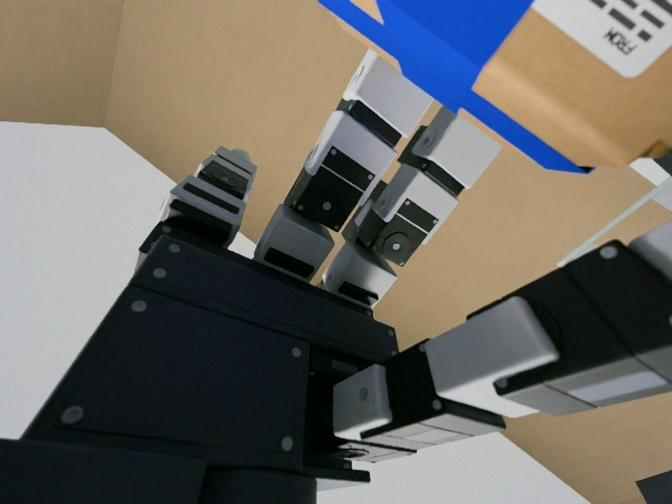

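Emit:
{"api": "move", "payload": {
  "arm1": {"target": [-1.0365, -0.350, 0.70, 0.5622, -0.6701, 0.3714, -0.3116], "speed": 0.08},
  "arm2": {"target": [0.5859, -1.7927, 0.83, 0.4545, -0.5417, 0.5417, -0.4545], "speed": 0.15},
  "arm5": {"joints": {"hand_index_mcp": -0.45, "hand_middle_mcp": -0.45, "hand_thumb_mcp": 0.0}},
  "arm6": {"joints": {"joint2_rad": 1.7}},
  "cameras": ["arm1_cam_wrist", "arm2_cam_wrist", "arm4_cam_wrist"]
}}

Scene clock: 2419.63 s.
Joint torques (N m): arm1=[-1.14 -16.15 5.26 1.59 1.08 0] | arm2=[-0.44 -24 8.75 1.26 -0.89 0.07] | arm3=[-1.26 -21.95 10.99 -0.43 0.81 -0.05] | arm4=[0.38 -22.01 9.07 -0.7 1.05 -0.15] | arm5=[1.67 -21.6 9.22 1.11 -0.78 0.04] | arm6=[0.44 -15.15 10.56 3.25 0.08 -0.04]
Heat: arm1: hottest joint2_rad 63 °C; arm2: hottest joint2_rad 57 °C; arm3: hottest joint3_rad 51 °C; arm4: hottest joint2_rad 64 °C; arm5: hottest joint2_rad 57 °C; arm6: hottest joint2_rad 40 °C.
move: arm1 off_target; arm2 off_target; arm5 done; arm6 done
Joint velocities: within noise
arm1.joint_positions: joint1_rad=+0.269 joint2_rad=+2.329 joint3_rad=+1.110 joint4_rad=+0.129 joint5_rad=+1.355 joint6_rad=-2.094 hand_index_mcp=-0.345 hand_index_abd=+0.003 hand_index_pip=+0.585 hand_index_dip=+0.697 hand_middle_mcp=-0.369 hand_middle_abd=+0.190 hand_middle_pip=+0.598 hand_middle_dip=+0.702 hand_ring_mcp=+0.991 hand_ring_abd=-0.002 hand_ring_pip=+0.574 hand_ring_dip=+0.696 hand_thumb_cmc=-0.560 hand_thumb_axl=+0.679 hand_thumb_mcp=+0.109 hand_thumb_ipl=+0.174 hand_current_limit=+0.600 hand_speed=-0.600
arm1.joint_status: not commanded
arm1.hand_state: blocked,goal,goal,goal,blocked,goal,blocked,goal,goal,goal,goal,goal,goal,goal,blocked,goal
arm1.index_mcp_current_ma: 440
arm1.index_abd_current_ma: 8
arm1.index_pip_current_ma: 35
arm1.index_dip_current_ma: 2
arm1.middle_mcp_current_ma: 440
arm1.middle_abd_current_ma: -34
arm1.middle_pip_current_ma: 91
arm1.middle_dip_current_ma: 23
arm1.ring_mcp_current_ma: -41
arm1.ring_abd_current_ma: -5
arm1.ring_pip_current_ma: -7
arm1.ring_dip_current_ma: 0
arm1.thumb_cmc_current_ma: 41
arm1.thumb_axl_current_ma: 3
arm1.thumb_mcp_current_ma: 440
arm1.thumb_ipl_current_ma: 34
arm1.hand_goal_index_mcp: -0.570
arm1.hand_goal_index_abd: 0.000
arm1.hand_goal_index_pip: 0.576
arm1.hand_goal_index_dip: 0.696
arm1.hand_goal_middle_mcp: -0.570
arm1.hand_goal_middle_abd: 0.200
arm1.hand_goal_middle_pip: 0.576
arm1.hand_goal_middle_dip: 0.696
arm1.hand_goal_ring_mcp: 1.000
arm1.hand_goal_ring_abd: 0.000
arm1.hand_goal_ring_pip: 0.576
arm1.hand_goal_ring_dip: 0.696
arm1.hand_goal_thumb_cmc: -0.570
arm1.hand_goal_thumb_axl: 0.678
arm1.hand_goal_thumb_mcp: -0.070
arm1.hand_goal_thumb_ipl: 0.168
arm1.hand: x=-1.0330 y=-0.3683 z=+0.6964 quat_wxyz=(+0.549, -0.678, +0.365, -0.325) (m; scene frame)
arm1.hand_target: x=-1.0368 y=-0.3507 z=+0.7006 quat_wxyz=(+0.558, -0.668, +0.378, -0.315) (m; scene frame)
arm1.hand_status: off_target (0.019 m and 2.5 deg from the pose sent, 0.126 m and 1.4 deg at the start; a joint's target at an end of its range on 66 of 73 steps)
arm2.joint_positions: joint1_rad=-2.166 joint2_rad=+2.535 joint3_rad=+1.619 joint4_rad=-0.191 joint5_rad=-1.319 joint6_rad=+2.084 hand_index_mcp=-0.201 hand_index_abd=+0.001 hand_index_pip=+0.575 hand_index_dip=+0.698 hand_middle_mcp=-0.200 hand_middle_abd=+0.001 hand_middle_pip=+0.575 hand_middle_dip=+0.698 hand_ring_mcp=+0.989 hand_ring_abd=+0.001 hand_ring_pip=+0.574 hand_ring_dip=+0.696 hand_thumb_cmc=-0.568 hand_thumb_axl=+0.677 hand_thumb_mcp=+0.224 hand_thumb_ipl=+0.169 hand_current_limit=+0.400 hand_speed=-0.600
arm2.joint_status: not commanded
arm2.hand_state: goal,goal,goal,goal,goal,goal,goal,goal,goal,goal,goal,goal,goal,goal,goal,goal
arm2.index_mcp_current_ma: -1
arm2.index_abd_current_ma: 0
arm2.index_pip_current_ma: -1
arm2.index_dip_current_ma: 3
arm2.middle_mcp_current_ma: 0
arm2.middle_abd_current_ma: 0
arm2.middle_pip_current_ma: -1
arm2.middle_dip_current_ma: 2
arm2.ring_mcp_current_ma: -23
arm2.ring_abd_current_ma: 1
arm2.ring_pip_current_ma: -2
arm2.ring_dip_current_ma: 0
arm2.thumb_cmc_current_ma: 2
arm2.thumb_axl_current_ma: -1
arm2.thumb_mcp_current_ma: -3
arm2.thumb_ipl_current_ma: 1
arm2.hand_goal_index_mcp: -0.200
arm2.hand_goal_index_abd: 0.000
arm2.hand_goal_index_pip: 0.576
arm2.hand_goal_index_dip: 0.696
arm2.hand_goal_middle_mcp: -0.200
arm2.hand_goal_middle_abd: 0.000
arm2.hand_goal_middle_pip: 0.576
arm2.hand_goal_middle_dip: 0.696
arm2.hand_goal_ring_mcp: 1.000
arm2.hand_goal_ring_abd: 0.000
arm2.hand_goal_ring_pip: 0.576
arm2.hand_goal_ring_dip: 0.696
arm2.hand_goal_thumb_cmc: -0.570
arm2.hand_goal_thumb_axl: 0.678
arm2.hand_goal_thumb_mcp: 0.226
arm2.hand_goal_thumb_ipl: 0.168
arm2.hand: x=+0.5833 y=-1.7689 z=+0.8153 quat_wxyz=(-0.478, +0.581, -0.523, +0.400) (m; scene frame)
arm2.hand_target: x=+0.5850 y=-1.7921 z=+0.8308 quat_wxyz=(-0.467, +0.587, -0.513, +0.417) (m; scene frame)
arm2.hand_status: off_target (0.028 m and 8.5 deg from the pose sent, 0.199 m and 21.6 deg at the start; a joint's target at an end of its range on 36 of 73 steps)
arm3, arm4: as last shown
arm5.joint_positions: joint1_rad=-2.216 joint2_rad=+2.780 joint3_rad=+2.013 joint4_rad=-0.374 joint5_rad=-1.371 joint6_rad=+2.018 hand_index_mcp=-0.448 hand_index_abd=-0.003 hand_index_pip=+0.578 hand_index_dip=+0.698 hand_middle_mcp=-0.433 hand_middle_abd=-0.003 hand_middle_pip=+0.580 hand_middle_dip=+0.699 hand_ring_mcp=+0.992 hand_ring_abd=+0.001 hand_ring_pip=+0.576 hand_ring_dip=+0.696 hand_thumb_cmc=-0.567 hand_thumb_axl=+0.680 hand_thumb_mcp=+0.009 hand_thumb_ipl=+0.170 hand_current_limit=+0.400 hand_speed=-0.800
arm5.joint_status: all done
arm5.hand_state: goal,goal,goal,goal,goal,goal,goal,goal,goal,goal,goal,goal,goal,goal,goal,goal
arm5.index_mcp_current_ma: 9
arm5.index_abd_current_ma: -8
arm5.index_pip_current_ma: 6
arm5.index_dip_current_ma: 8
arm5.middle_mcp_current_ma: 73
arm5.middle_abd_current_ma: -8
arm5.middle_pip_current_ma: 13
arm5.middle_dip_current_ma: 9
arm5.ring_mcp_current_ma: -34
arm5.ring_abd_current_ma: 4
arm5.ring_pip_current_ma: -1
arm5.ring_dip_current_ma: 0
arm5.thumb_cmc_current_ma: 9
arm5.thumb_axl_current_ma: 8
arm5.thumb_mcp_current_ma: 48
arm5.thumb_ipl_current_ma: 7
arm5.hand_goal_index_mcp: -0.450
arm5.hand_goal_index_abd: 0.000
arm5.hand_goal_index_pip: 0.576
arm5.hand_goal_index_dip: 0.696
arm5.hand_goal_middle_mcp: -0.450
arm5.hand_goal_middle_abd: 0.000
arm5.hand_goal_middle_pip: 0.576
arm5.hand_goal_middle_dip: 0.696
arm5.hand_goal_ring_mcp: 1.000
arm5.hand_goal_ring_abd: 0.000
arm5.hand_goal_ring_pip: 0.576
arm5.hand_goal_ring_dip: 0.696
arm5.hand_goal_thumb_cmc: -0.570
arm5.hand_goal_thumb_axl: 0.678
arm5.hand_goal_thumb_mcp: 0.000
arm5.hand_goal_thumb_ipl: 0.168
arm5.hand: x=+0.4299 y=+1.0634 z=+0.7540 quat_wxyz=(-0.627, +0.743, -0.188, +0.143) (m; scene frame)
arm5.hand_target: x=+0.4424 y=+1.0643 z=+0.7524 quat_wxyz=(-0.625, +0.745, -0.179, +0.150) (m; scene frame)
arm5.hand_status: not commanded
arm6.joint_positions: joint1_rad=+0.356 joint2_rad=+1.681 joint3_rad=+1.316 joint4_rad=-0.221 joint5_rad=-0.001 joint6_rad=+0.630 hand_index_mcp=+1.000 hand_index_abd=+0.004 hand_index_pip=+0.576 hand_index_dip=+0.699 hand_middle_mcp=+1.000 hand_middle_abd=+0.004 hand_middle_pip=+0.576 hand_middle_dip=+0.698 hand_ring_mcp=+1.000 hand_ring_abd=+0.001 hand_ring_pip=+0.576 hand_ring_dip=+0.696 hand_thumb_cmc=+0.704 hand_thumb_axl=+0.677 hand_thumb_mcp=+0.222 hand_thumb_ipl=+0.169 hand_current_limit=+0.400 hand_speed=-0.600
arm6.joint_status: all done
arm6.hand_state: goal,goal,goal,goal,goal,goal,goal,goal,goal,goal,goal,goal,goal,goal,goal,goal
arm6.index_mcp_current_ma: 0
arm6.index_abd_current_ma: 4
arm6.index_pip_current_ma: 0
arm6.index_dip_current_ma: 2
arm6.middle_mcp_current_ma: 0
arm6.middle_abd_current_ma: 4
arm6.middle_pip_current_ma: 0
arm6.middle_dip_current_ma: 2
arm6.ring_mcp_current_ma: 0
arm6.ring_abd_current_ma: 1
arm6.ring_pip_current_ma: 0
arm6.ring_dip_current_ma: 0
arm6.thumb_cmc_current_ma: 4
arm6.thumb_axl_current_ma: -1
arm6.thumb_mcp_current_ma: -6
arm6.thumb_ipl_current_ma: 1
arm6.hand_goal_index_mcp: 1.000
arm6.hand_goal_index_abd: 0.000
arm6.hand_goal_index_pip: 0.576
arm6.hand_goal_index_dip: 0.696
arm6.hand_goal_middle_mcp: 1.000
arm6.hand_goal_middle_abd: 0.000
arm6.hand_goal_middle_pip: 0.576
arm6.hand_goal_middle_dip: 0.696
arm6.hand_goal_ring_mcp: 1.000
arm6.hand_goal_ring_abd: 0.000
arm6.hand_goal_ring_pip: 0.576
arm6.hand_goal_ring_dip: 0.696
arm6.hand_goal_thumb_cmc: 0.700
arm6.hand_goal_thumb_axl: 0.678
arm6.hand_goal_thumb_mcp: 0.226
arm6.hand_goal_thumb_ipl: 0.168
arm6.hand: x=-1.9171 y=+0.3567 z=+1.1471 quat_wxyz=(-0.421, -0.403, +0.782, +0.220) (m; scene frame)
arm6.hand_target: x=-1.9234 y=+0.3529 z=+1.1425 quat_wxyz=(-0.421, -0.409, +0.779, +0.221) (m; scene frame)
arm6.hand_status: not commanded
pictures: arm1_cam_wrist, arm2_cam_wrist, arm4_cam_wrist
camera_calibration:
arm1_cam_wrist: T_world_to_cam=[[-0.460212, 0.569645, -0.680962, 0.24386], [-0.792693, 0.0817565, 0.604114, -1.25309], [0.399804, 0.817814, 0.413928, 0.546275], [0, 0, 0, 1]] pos_world=[-1.09949, -0.483217, 0.696949]
arm2_cam_wrist: T_world_to_cam=[[-0.270973, 0.777931, -0.566918, 2.02424], [-0.664232, 0.275147, 0.695047, 0.255674], [0.696685, 0.564904, 0.44217, 0.358126], [0, 0, 0, 1]] pos_world=[0.468841, -1.84738, 0.811522]
arm4_cam_wrist: T_world_to_cam=[[0.575601, 0.52651, -0.625676, -0.923419], [-0.044641, 0.784228, 0.618865, -1.54294], [0.816512, -0.328288, 0.474906, -1.18867], [0, 0, 0, 1]] pos_world=[1.4332, 1.30598, 0.941613]

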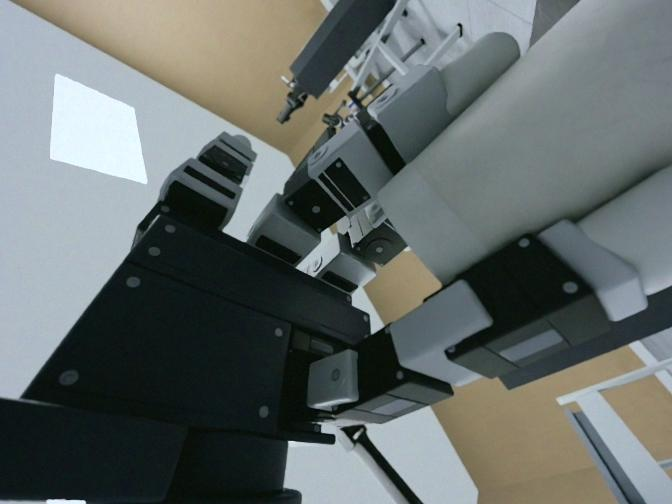

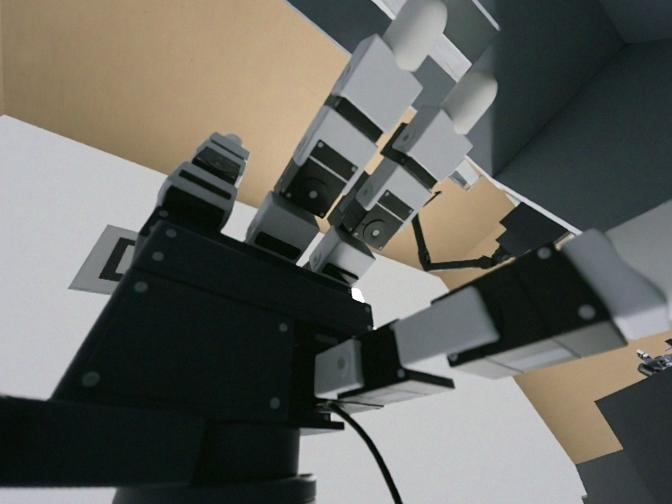

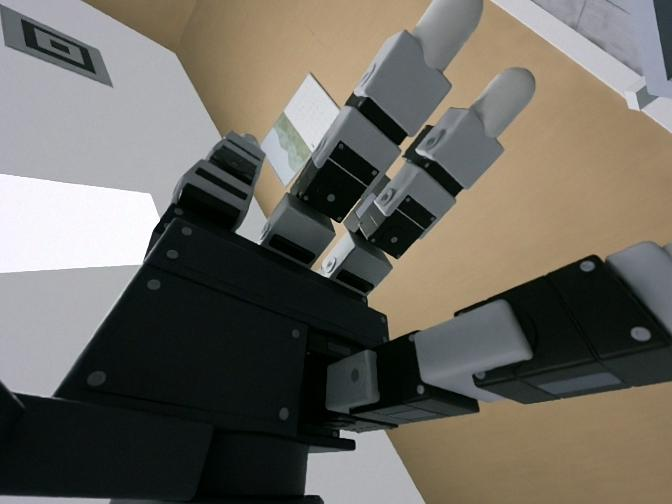

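Emit:
{"api": "move", "payload": {
  "arm1": {"target": [-1.0365, -0.345, 0.689, 0.5622, -0.6701, 0.3714, -0.3116], "speed": 0.05},
  "arm2": {"target": [0.589, -1.803, 0.772, 0.4777, -0.5693, 0.5126, -0.4301], "speed": 0.1},
  "arm5": {"joints": {"hand_index_mcp": -0.62, "hand_middle_mcp": -0.6, "hand_thumb_mcp": -0.15}},
  "cameras": ["arm2_cam_wrist", "arm5_cam_wrist"]
}}

Scene clock: 2433.10 s.
Joint torques (N m): arm1=[-1.32 -16.03 5.3 1.61 1.01 0] | arm2=[-0.5 -24 8.65 1.39 -0.92 0.07] | arm3=[-0.91 -22.01 10.99 -0.49 0.84 -0.07] | arm4=[0.62 -22.01 9.01 -0.68 1.08 -0.11] | arm5=[1.61 -21.71 9.22 1.11 -0.76 0.04] | arm6=[0.44 -15.09 10.58 3.21 0.08 -0.05]
Heat: arm1: hottest joint2_rad 60 °C; arm2: hottest joint2_rad 59 °C; arm3: hottest joint3_rad 51 °C; arm4: hottest joint2_rad 63 °C; arm5: hottest joint2_rad 58 °C; arm6: hottest joint2_rad 40 °C.
move: arm1 off_target; arm2 off_target; arm5 off_target
Joint velocities: within noise
arm1.joint_positions: joint1_rad=+0.267 joint2_rad=+2.357 joint3_rad=+1.137 joint4_rad=+0.134 joint5_rad=+1.355 joint6_rad=-2.094 hand_index_mcp=-0.345 hand_index_abd=+0.003 hand_index_pip=+0.585 hand_index_dip=+0.697 hand_middle_mcp=-0.369 hand_middle_abd=+0.190 hand_middle_pip=+0.598 hand_middle_dip=+0.702 hand_ring_mcp=+0.991 hand_ring_abd=-0.002 hand_ring_pip=+0.574 hand_ring_dip=+0.696 hand_thumb_cmc=-0.560 hand_thumb_axl=+0.679 hand_thumb_mcp=+0.109 hand_thumb_ipl=+0.174 hand_current_limit=+0.600 hand_speed=-0.600
arm1.joint_status: not commanded
arm1.hand_state: blocked,goal,goal,goal,blocked,goal,blocked,goal,goal,goal,goal,goal,goal,goal,blocked,goal
arm1.index_mcp_current_ma: 440
arm1.index_abd_current_ma: 8
arm1.index_pip_current_ma: 35
arm1.index_dip_current_ma: 2
arm1.middle_mcp_current_ma: 440
arm1.middle_abd_current_ma: -34
arm1.middle_pip_current_ma: 91
arm1.middle_dip_current_ma: 23
arm1.ring_mcp_current_ma: -41
arm1.ring_abd_current_ma: -5
arm1.ring_pip_current_ma: -7
arm1.ring_dip_current_ma: 0
arm1.thumb_cmc_current_ma: 41
arm1.thumb_axl_current_ma: 3
arm1.thumb_mcp_current_ma: 440
arm1.thumb_ipl_current_ma: 34
arm1.hand_goal_index_mcp: -0.570
arm1.hand_goal_index_abd: 0.000
arm1.hand_goal_index_pip: 0.576
arm1.hand_goal_index_dip: 0.696
arm1.hand_goal_middle_mcp: -0.570
arm1.hand_goal_middle_abd: 0.200
arm1.hand_goal_middle_pip: 0.576
arm1.hand_goal_middle_dip: 0.696
arm1.hand_goal_ring_mcp: 1.000
arm1.hand_goal_ring_abd: 0.000
arm1.hand_goal_ring_pip: 0.576
arm1.hand_goal_ring_dip: 0.696
arm1.hand_goal_thumb_cmc: -0.570
arm1.hand_goal_thumb_axl: 0.678
arm1.hand_goal_thumb_mcp: -0.070
arm1.hand_goal_thumb_ipl: 0.168
arm1.hand: x=-1.0347 y=-0.3619 z=+0.6880 quat_wxyz=(+0.549, -0.677, +0.367, -0.324) (m; scene frame)
arm1.hand_target: x=-1.0367 y=-0.3457 z=+0.6895 quat_wxyz=(+0.557, -0.668, +0.379, -0.316) (m; scene frame)
arm1.hand_status: off_target (0.017 m and 2.2 deg from the pose sent, 0.025 m and 2.5 deg at the start; a joint's target at an end of its range on 38 of 39 steps)
arm2.joint_positions: joint1_rad=-2.167 joint2_rad=+2.683 joint3_rad=+1.750 joint4_rad=-0.173 joint5_rad=-1.353 joint6_rad=+2.085 hand_index_mcp=-0.201 hand_index_abd=+0.001 hand_index_pip=+0.575 hand_index_dip=+0.698 hand_middle_mcp=-0.201 hand_middle_abd=+0.001 hand_middle_pip=+0.575 hand_middle_dip=+0.698 hand_ring_mcp=+0.989 hand_ring_abd=+0.001 hand_ring_pip=+0.574 hand_ring_dip=+0.696 hand_thumb_cmc=-0.575 hand_thumb_axl=+0.677 hand_thumb_mcp=+0.223 hand_thumb_ipl=+0.166 hand_current_limit=+0.400 hand_speed=-0.600
arm2.joint_status: not commanded
arm2.hand_state: goal,goal,goal,goal,goal,goal,goal,goal,goal,goal,goal,goal,goal,goal,goal,goal
arm2.index_mcp_current_ma: -1
arm2.index_abd_current_ma: 0
arm2.index_pip_current_ma: -1
arm2.index_dip_current_ma: 3
arm2.middle_mcp_current_ma: -1
arm2.middle_abd_current_ma: 0
arm2.middle_pip_current_ma: -1
arm2.middle_dip_current_ma: 2
arm2.ring_mcp_current_ma: -23
arm2.ring_abd_current_ma: 1
arm2.ring_pip_current_ma: -2
arm2.ring_dip_current_ma: 0
arm2.thumb_cmc_current_ma: -7
arm2.thumb_axl_current_ma: -1
arm2.thumb_mcp_current_ma: -6
arm2.thumb_ipl_current_ma: -3
arm2.hand_goal_index_mcp: -0.200
arm2.hand_goal_index_abd: 0.000
arm2.hand_goal_index_pip: 0.576
arm2.hand_goal_index_dip: 0.696
arm2.hand_goal_middle_mcp: -0.200
arm2.hand_goal_middle_abd: 0.000
arm2.hand_goal_middle_pip: 0.576
arm2.hand_goal_middle_dip: 0.696
arm2.hand_goal_ring_mcp: 1.000
arm2.hand_goal_ring_abd: 0.000
arm2.hand_goal_ring_pip: 0.576
arm2.hand_goal_ring_dip: 0.696
arm2.hand_goal_thumb_cmc: -0.570
arm2.hand_goal_thumb_axl: 0.678
arm2.hand_goal_thumb_mcp: 0.226
arm2.hand_goal_thumb_ipl: 0.168
arm2.hand: x=+0.5887 y=-1.7803 z=+0.7627 quat_wxyz=(-0.491, +0.577, -0.513, +0.403) (m; scene frame)
arm2.hand_target: x=+0.5882 y=-1.8023 z=+0.7725 quat_wxyz=(-0.481, +0.581, -0.505, +0.419) (m; scene frame)
arm2.hand_status: off_target (0.025 m and 3.6 deg from the pose sent, 0.055 m and 3.9 deg at the start; a joint's target at an end of its range on 40 of 40 steps)
arm3, arm4, arm6: as last shown
arm5.joint_positions: joint1_rad=-2.216 joint2_rad=+2.781 joint3_rad=+2.013 joint4_rad=-0.374 joint5_rad=-1.371 joint6_rad=+2.018 hand_index_mcp=-0.559 hand_index_abd=-0.003 hand_index_pip=+0.593 hand_index_dip=+0.700 hand_middle_mcp=-0.587 hand_middle_abd=-0.004 hand_middle_pip=+0.583 hand_middle_dip=+0.699 hand_ring_mcp=+0.992 hand_ring_abd=+0.001 hand_ring_pip=+0.576 hand_ring_dip=+0.696 hand_thumb_cmc=-0.565 hand_thumb_axl=+0.680 hand_thumb_mcp=-0.084 hand_thumb_ipl=+0.182 hand_current_limit=+0.400 hand_speed=-0.800
arm5.joint_status: hand_index_mcp off_target (ended at -0.559, target -0.620); hand_thumb_mcp off_target (ended at -0.084, target -0.150); the others done
arm5.hand_state: blocked,goal,goal,goal,goal,goal,goal,goal,goal,goal,goal,goal,goal,goal,blocked,goal
arm5.index_mcp_current_ma: 290
arm5.index_abd_current_ma: -8
arm5.index_pip_current_ma: 66
arm5.index_dip_current_ma: 16
arm5.middle_mcp_current_ma: 53
arm5.middle_abd_current_ma: -13
arm5.middle_pip_current_ma: 25
arm5.middle_dip_current_ma: 12
arm5.ring_mcp_current_ma: -34
arm5.ring_abd_current_ma: 4
arm5.ring_pip_current_ma: -1
arm5.ring_dip_current_ma: 0
arm5.thumb_cmc_current_ma: 17
arm5.thumb_axl_current_ma: 8
arm5.thumb_mcp_current_ma: 385
arm5.thumb_ipl_current_ma: 79
arm5.hand_goal_index_mcp: -0.620
arm5.hand_goal_index_abd: 0.000
arm5.hand_goal_index_pip: 0.576
arm5.hand_goal_index_dip: 0.696
arm5.hand_goal_middle_mcp: -0.600
arm5.hand_goal_middle_abd: 0.000
arm5.hand_goal_middle_pip: 0.576
arm5.hand_goal_middle_dip: 0.696
arm5.hand_goal_ring_mcp: 1.000
arm5.hand_goal_ring_abd: 0.000
arm5.hand_goal_ring_pip: 0.576
arm5.hand_goal_ring_dip: 0.696
arm5.hand_goal_thumb_cmc: -0.570
arm5.hand_goal_thumb_axl: 0.678
arm5.hand_goal_thumb_mcp: -0.150
arm5.hand_goal_thumb_ipl: 0.168
arm5.hand: x=+0.4295 y=+1.0636 z=+0.7533 quat_wxyz=(-0.627, +0.743, -0.189, +0.143) (m; scene frame)
arm5.hand_target: x=+0.4425 y=+1.0643 z=+0.7525 quat_wxyz=(-0.625, +0.745, -0.179, +0.150) (m; scene frame)
arm5.hand_status: not commanded
pictures: arm2_cam_wrist, arm5_cam_wrist
camera_calibration:
arm2_cam_wrist: T_world_to_cam=[[-0.264387, 0.778764, -0.568882, 2.0039], [-0.688537, 0.26061, 0.676757, 0.301203], [0.67529, 0.570622, 0.467305, 0.387708], [0, 0, 0, 1]] pos_world=[0.47538, -1.86029, 0.754962]
arm5_cam_wrist: T_world_to_cam=[[-0.784094, 0.288803, -0.549353, 0.480736], [-0.620525, -0.347658, 0.70291, 0.0607587], [0.012015, 0.892035, 0.451806, -1.16789], [0, 0, 0, 1]] pos_world=[0.428677, 0.924083, 0.749046]

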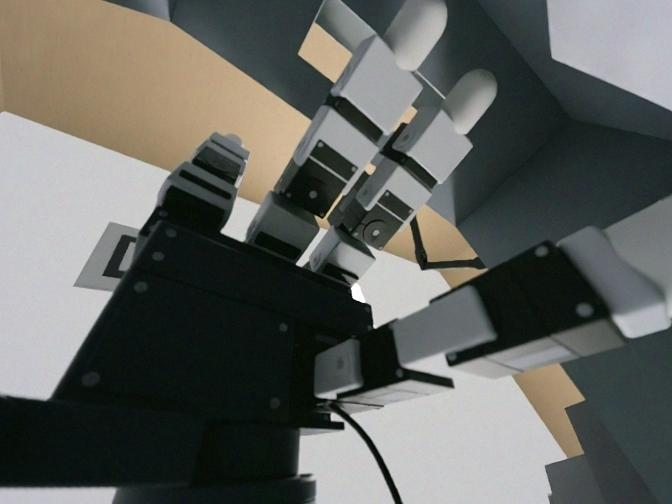

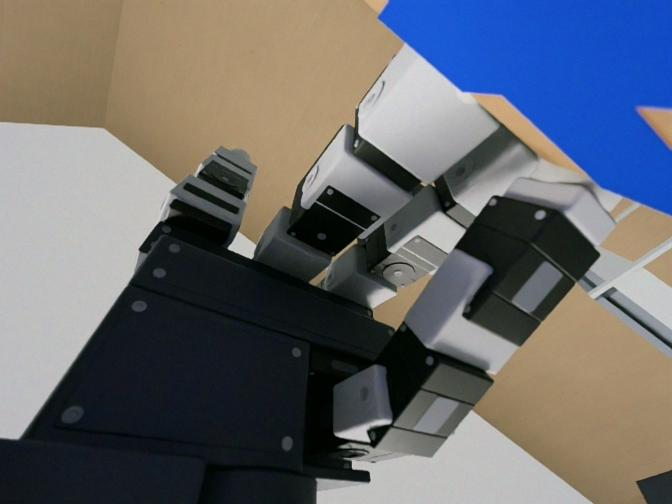

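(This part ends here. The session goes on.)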